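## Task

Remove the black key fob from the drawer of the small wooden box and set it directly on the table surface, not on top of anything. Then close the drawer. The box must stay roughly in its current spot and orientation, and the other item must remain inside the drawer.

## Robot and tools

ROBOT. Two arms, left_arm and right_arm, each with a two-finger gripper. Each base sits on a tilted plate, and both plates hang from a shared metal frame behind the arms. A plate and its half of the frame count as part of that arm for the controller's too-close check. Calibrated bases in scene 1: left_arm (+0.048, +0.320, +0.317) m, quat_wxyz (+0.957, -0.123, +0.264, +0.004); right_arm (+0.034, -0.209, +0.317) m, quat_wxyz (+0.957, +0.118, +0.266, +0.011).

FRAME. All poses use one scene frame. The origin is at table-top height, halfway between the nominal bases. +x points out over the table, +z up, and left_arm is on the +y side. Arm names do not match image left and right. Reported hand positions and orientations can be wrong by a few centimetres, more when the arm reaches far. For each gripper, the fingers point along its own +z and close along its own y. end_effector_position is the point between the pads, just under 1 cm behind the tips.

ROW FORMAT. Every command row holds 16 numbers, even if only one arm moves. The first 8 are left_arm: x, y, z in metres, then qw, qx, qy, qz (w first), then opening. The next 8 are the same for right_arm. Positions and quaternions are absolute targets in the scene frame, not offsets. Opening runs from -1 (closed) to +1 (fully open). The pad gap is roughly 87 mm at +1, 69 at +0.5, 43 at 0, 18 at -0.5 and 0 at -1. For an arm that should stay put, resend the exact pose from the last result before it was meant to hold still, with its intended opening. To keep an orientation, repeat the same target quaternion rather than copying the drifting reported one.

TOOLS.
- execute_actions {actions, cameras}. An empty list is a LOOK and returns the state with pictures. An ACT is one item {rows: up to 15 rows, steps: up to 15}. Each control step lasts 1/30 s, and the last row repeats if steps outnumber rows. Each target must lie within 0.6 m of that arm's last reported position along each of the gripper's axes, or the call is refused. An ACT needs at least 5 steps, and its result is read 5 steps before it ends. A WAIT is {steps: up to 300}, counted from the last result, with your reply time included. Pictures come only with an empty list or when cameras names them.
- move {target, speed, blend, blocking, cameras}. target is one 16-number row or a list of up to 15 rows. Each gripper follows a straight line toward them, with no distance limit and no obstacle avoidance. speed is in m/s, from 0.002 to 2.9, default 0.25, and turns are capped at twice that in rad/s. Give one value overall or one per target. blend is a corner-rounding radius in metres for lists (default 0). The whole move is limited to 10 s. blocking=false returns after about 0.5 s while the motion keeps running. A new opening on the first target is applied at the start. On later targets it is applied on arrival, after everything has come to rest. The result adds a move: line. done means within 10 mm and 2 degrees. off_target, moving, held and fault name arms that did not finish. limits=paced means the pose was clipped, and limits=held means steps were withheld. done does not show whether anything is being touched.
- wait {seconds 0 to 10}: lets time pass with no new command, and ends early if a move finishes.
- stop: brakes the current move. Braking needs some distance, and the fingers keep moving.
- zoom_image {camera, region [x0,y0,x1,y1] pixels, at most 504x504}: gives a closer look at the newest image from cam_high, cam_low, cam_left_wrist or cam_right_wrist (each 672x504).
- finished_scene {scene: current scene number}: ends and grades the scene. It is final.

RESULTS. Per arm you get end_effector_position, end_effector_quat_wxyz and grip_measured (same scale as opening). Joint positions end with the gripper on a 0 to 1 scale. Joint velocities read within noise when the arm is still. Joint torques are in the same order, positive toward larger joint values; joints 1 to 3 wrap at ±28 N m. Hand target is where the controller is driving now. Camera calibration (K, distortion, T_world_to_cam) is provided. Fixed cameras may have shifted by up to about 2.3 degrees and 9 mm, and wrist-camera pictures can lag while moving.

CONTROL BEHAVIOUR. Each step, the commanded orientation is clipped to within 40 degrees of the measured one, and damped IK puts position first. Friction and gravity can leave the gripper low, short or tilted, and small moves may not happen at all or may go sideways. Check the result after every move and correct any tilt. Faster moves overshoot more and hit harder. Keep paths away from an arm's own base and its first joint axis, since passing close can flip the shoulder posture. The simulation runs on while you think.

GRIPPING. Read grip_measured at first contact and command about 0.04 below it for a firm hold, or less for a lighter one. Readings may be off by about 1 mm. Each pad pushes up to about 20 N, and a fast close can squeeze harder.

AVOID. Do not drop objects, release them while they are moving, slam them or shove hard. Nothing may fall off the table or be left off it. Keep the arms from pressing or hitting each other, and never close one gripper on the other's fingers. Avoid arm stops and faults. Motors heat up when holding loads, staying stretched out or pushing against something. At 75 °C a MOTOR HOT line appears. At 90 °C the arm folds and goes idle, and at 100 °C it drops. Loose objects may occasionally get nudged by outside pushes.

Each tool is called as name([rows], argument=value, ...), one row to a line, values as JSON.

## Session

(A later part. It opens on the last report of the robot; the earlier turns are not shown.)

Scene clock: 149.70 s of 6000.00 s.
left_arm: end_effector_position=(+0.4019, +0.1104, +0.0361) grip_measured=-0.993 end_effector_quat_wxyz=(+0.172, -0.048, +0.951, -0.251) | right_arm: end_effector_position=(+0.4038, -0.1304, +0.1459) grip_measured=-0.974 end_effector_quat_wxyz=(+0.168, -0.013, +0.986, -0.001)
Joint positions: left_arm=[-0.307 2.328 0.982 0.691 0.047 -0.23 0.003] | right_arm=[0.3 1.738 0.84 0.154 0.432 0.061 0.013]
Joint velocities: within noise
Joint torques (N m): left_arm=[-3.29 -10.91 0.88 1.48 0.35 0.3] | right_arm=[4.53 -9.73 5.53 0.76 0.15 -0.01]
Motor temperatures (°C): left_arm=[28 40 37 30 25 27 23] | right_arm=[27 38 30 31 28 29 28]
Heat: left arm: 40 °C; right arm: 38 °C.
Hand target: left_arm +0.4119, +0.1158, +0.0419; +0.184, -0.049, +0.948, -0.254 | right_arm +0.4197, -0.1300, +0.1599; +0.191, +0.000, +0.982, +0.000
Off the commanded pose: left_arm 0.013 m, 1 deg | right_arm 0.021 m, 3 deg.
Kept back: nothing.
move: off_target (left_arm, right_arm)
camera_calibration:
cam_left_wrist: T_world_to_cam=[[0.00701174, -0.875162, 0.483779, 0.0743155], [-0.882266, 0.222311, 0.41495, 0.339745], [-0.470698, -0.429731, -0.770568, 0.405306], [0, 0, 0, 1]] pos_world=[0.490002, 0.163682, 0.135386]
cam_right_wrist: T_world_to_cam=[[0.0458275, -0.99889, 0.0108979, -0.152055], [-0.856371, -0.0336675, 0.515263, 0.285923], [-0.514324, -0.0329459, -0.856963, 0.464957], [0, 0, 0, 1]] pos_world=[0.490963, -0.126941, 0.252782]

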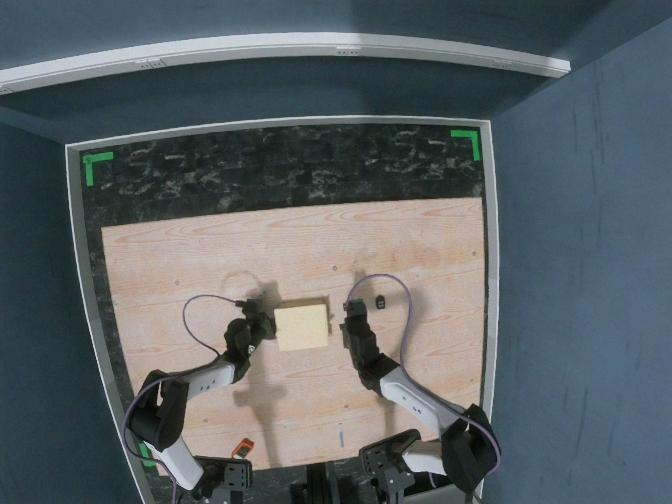

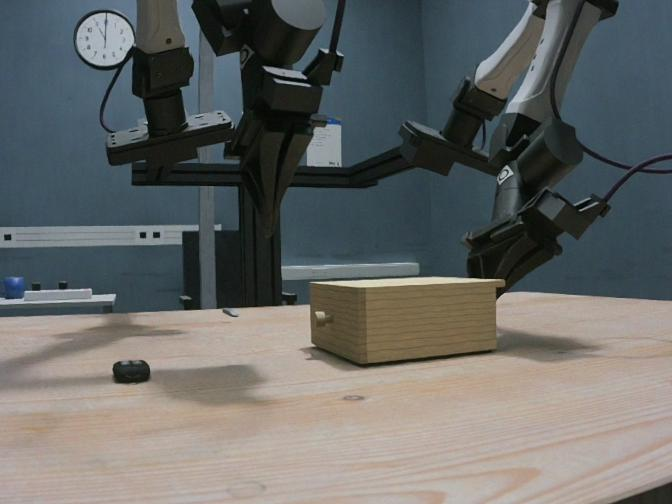

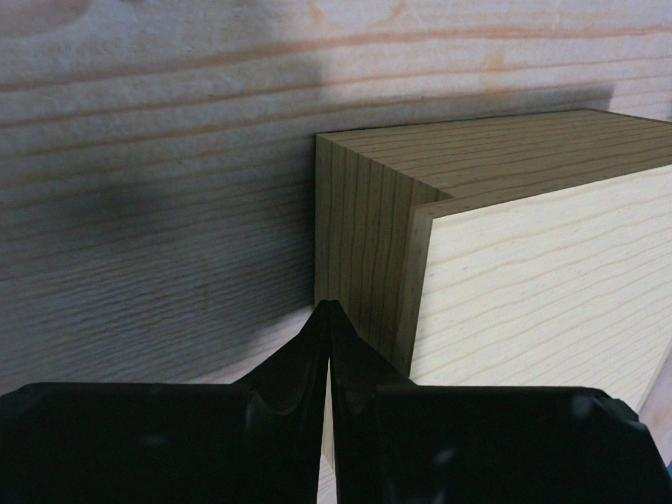

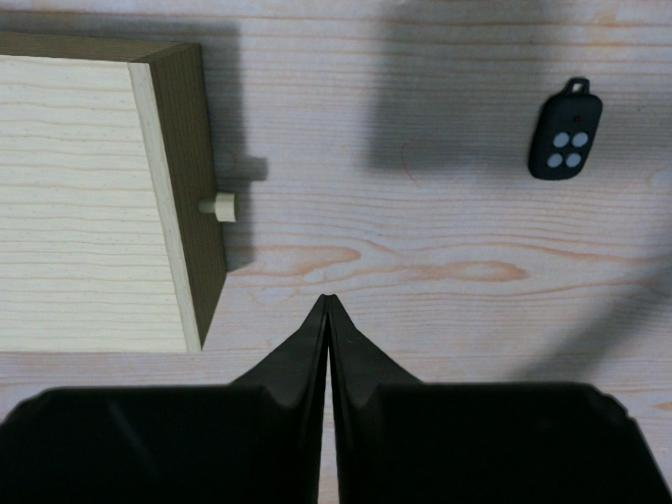

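move([
  [0.4190,0.1230,0.0400,0.1843,-0.0494,0.9482,-0.2541,-1, 0.4200,-0.1700,0.150,0.1908,0,0.9816,0,-1],
  [0.4190,0.0830,0.0380,0.1843,-0.0494,0.9482,-0.2541,-1, 0.4200,-0.1700,0.150,0.1908,0,0.9816,0,-1],
], speed=[0.1,0.05], cameras=["cam_high","cam_right_wrist"])

zoom_image(camera="cam_high", region=[265, 285, 365, 360])

Scene clock: 152.10 s of 6000.00 s.
left_arm: end_effector_position=(+0.4245, +0.0974, +0.0376) grip_measured=-0.993 end_effector_quat_wxyz=(+0.191, -0.051, +0.950, -0.240) | right_arm: end_effector_position=(+0.4065, -0.1658, +0.1384) grip_measured=-0.974 end_effector_quat_wxyz=(+0.165, -0.008, +0.986, -0.003)
Joint positions: left_arm=[-0.342 2.346 1.059 0.666 -0.011 -0.243 0.003] | right_arm=[0.189 1.714 0.821 0.172 0.356 -0.008 0.013]
Joint velocities: within noise
Joint torques (N m): left_arm=[-6.76 -7.95 2.78 1.47 0.35 0.02] | right_arm=[2.47 -10.25 3.25 0.99 -0.11 -0.24]
Motor temperatures (°C): left_arm=[28 41 37 30 25 27 23] | right_arm=[27 38 30 31 28 29 28]
Heat: left arm: 41 °C; right arm: 38 °C.
Hand target: left_arm +0.4188, +0.0834, +0.0383; +0.184, -0.049, +0.948, -0.254 | right_arm +0.4199, -0.1700, +0.1499; +0.191, +0.000, +0.982, +0.000
Off the commanded pose: left_arm 0.015 m, 2 deg | right_arm 0.018 m, 3 deg.
Kept back: nothing.
move: off_target (left_arm, right_arm)
camera_calibration:
cam_right_wrist: T_world_to_cam=[[0.0351153, -0.999283, 0.0141871, -0.183726], [-0.853133, -0.0225798, 0.521205, 0.290584], [-0.520511, -0.0304058, -0.853314, 0.461084], [0, 0, 0, 1]] pos_world=[0.494357, -0.163013, 0.244602]
Images, in order (width x height): cam_high 672x504, cam_right_wrist 672x504.

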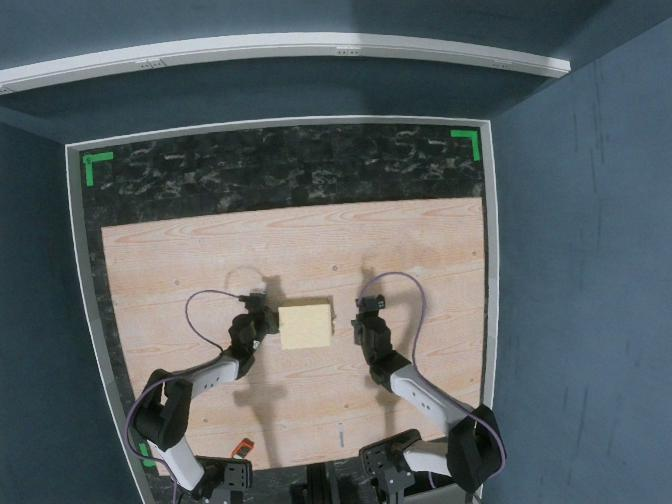

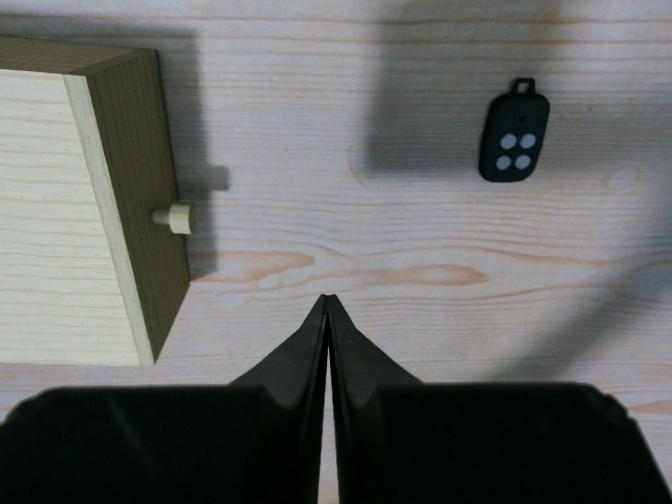

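Scaled by 5.040 from the camera's 672x504 image, which has a finer 960x720 frame.

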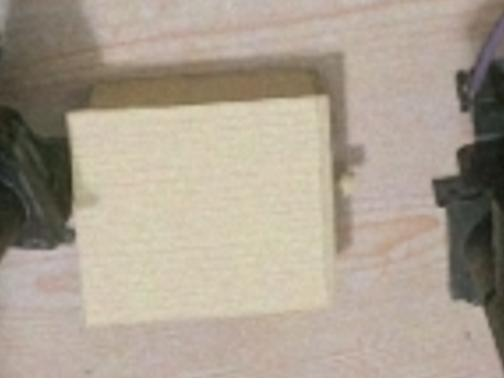

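move([
  [0.4160,0.1150,0.0400,0.1843,-0.0494,0.9482,-0.2541,-1, 0.4200,-0.1700,0.150,0.1908,0,0.9816,0,-1],
  [0.3950,0.1800,0.1000,0.1843,-0.0494,0.9482,-0.2541,-1, 0.4200,-0.1700,0.150,0.1908,0,0.9816,0,-1],
], speed=[0.1,0.2], blend=[0.01,0], cameras=["cam_high","cam_low","cam_right_wrist"])

zoom_image(camera="cam_right_wrist", region=[0, 20, 260, 390])

zoom_image(camera="cam_low", region=[90, 250, 540, 400])

Scene clock: 154.10 s of 6000.00 s.
left_arm: end_effector_position=(+0.3945, +0.1773, +0.0960) grip_measured=-0.993 end_effector_quat_wxyz=(+0.183, -0.053, +0.949, -0.251) | right_arm: end_effector_position=(+0.4066, -0.1657, +0.1384) grip_measured=-0.974 end_effector_quat_wxyz=(+0.165, -0.008, +0.986, -0.003)
Joint positions: left_arm=[-0.194 1.994 0.723 0.634 0.132 -0.167 0.003] | right_arm=[0.189 1.714 0.821 0.172 0.355 -0.008 0.013]
Joint velocities: within noise
Joint torques (N m): left_arm=[-2.5 -9.65 0.91 1.31 0.39 0.27] | right_arm=[2.44 -10.33 3.25 0.99 -0.1 -0.22]
Motor temperatures (°C): left_arm=[28 42 37 30 25 27 23] | right_arm=[27 39 30 31 28 29 28]
Heat: left arm: 42 °C; right arm: 39 °C.
Hand target: left_arm +0.3949, +0.1800, +0.0998; +0.184, -0.050, +0.948, -0.254 | right_arm +0.4199, -0.1700, +0.1499; +0.191, +0.000, +0.982, +0.000
Off the commanded pose: left_arm 0.005 m, 1 deg | right_arm 0.018 m, 3 deg.
Kept back: nothing.
move: off_target (right_arm)
camera_calibration:
cam_right_wrist: T_world_to_cam=[[0.0354518, -0.999273, 0.0139924, -0.183747], [-0.853307, -0.0229793, 0.520903, 0.290767], [-0.520203, -0.0304067, -0.853501, 0.461032], [0, 0, 0, 1]] pos_world=[0.494458, -0.162914, 0.244601]
Images, in order (width x height): cam_high 672x504, cam_low 672x504, cam_right_wrist 672x504.

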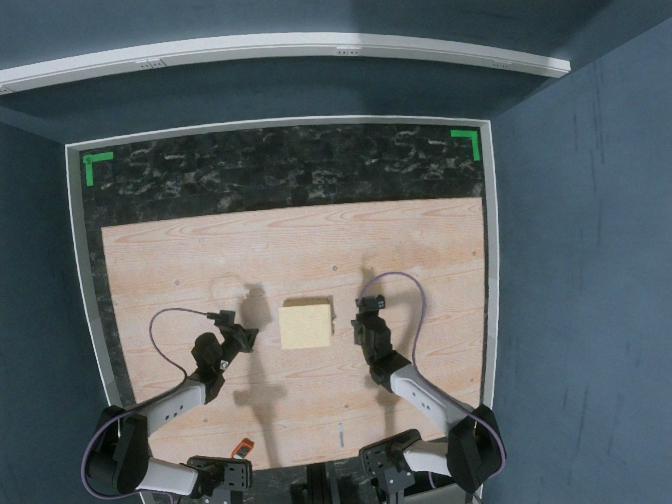

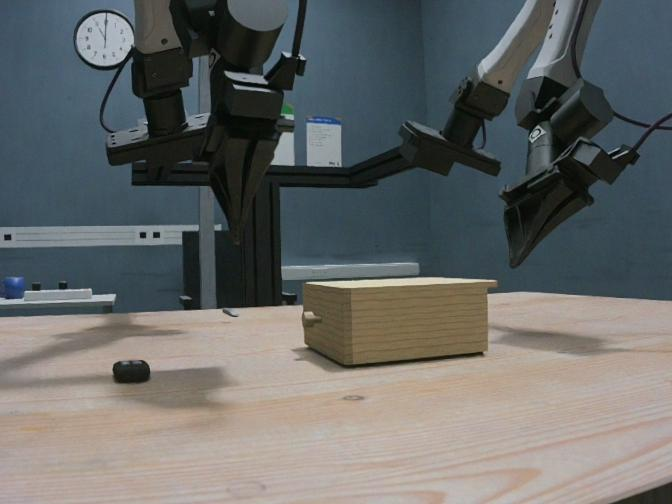

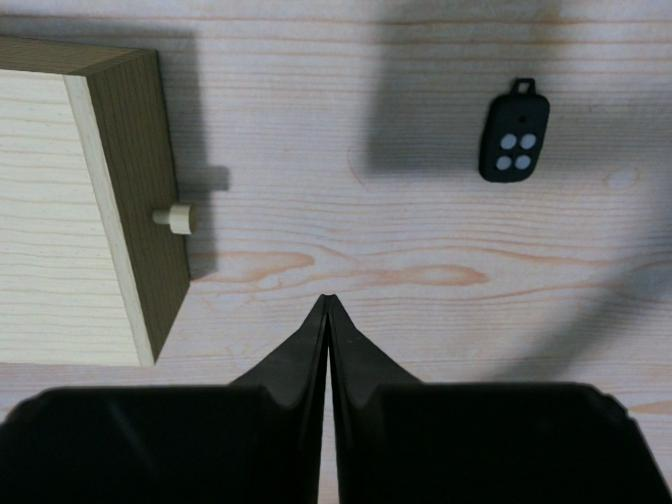

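Scaled by 1.362 from the camera's 672x504 image, which has a finer 960x720 frame.

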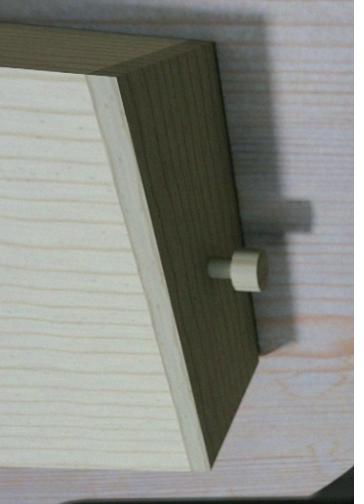

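Scaled by 1.120 from the camera's 672x504 image, which has a finer 960x720 frame.

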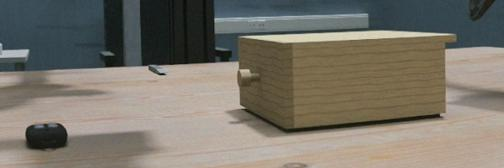

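finished_scene(scene=1)

The scene is finished: the task was done.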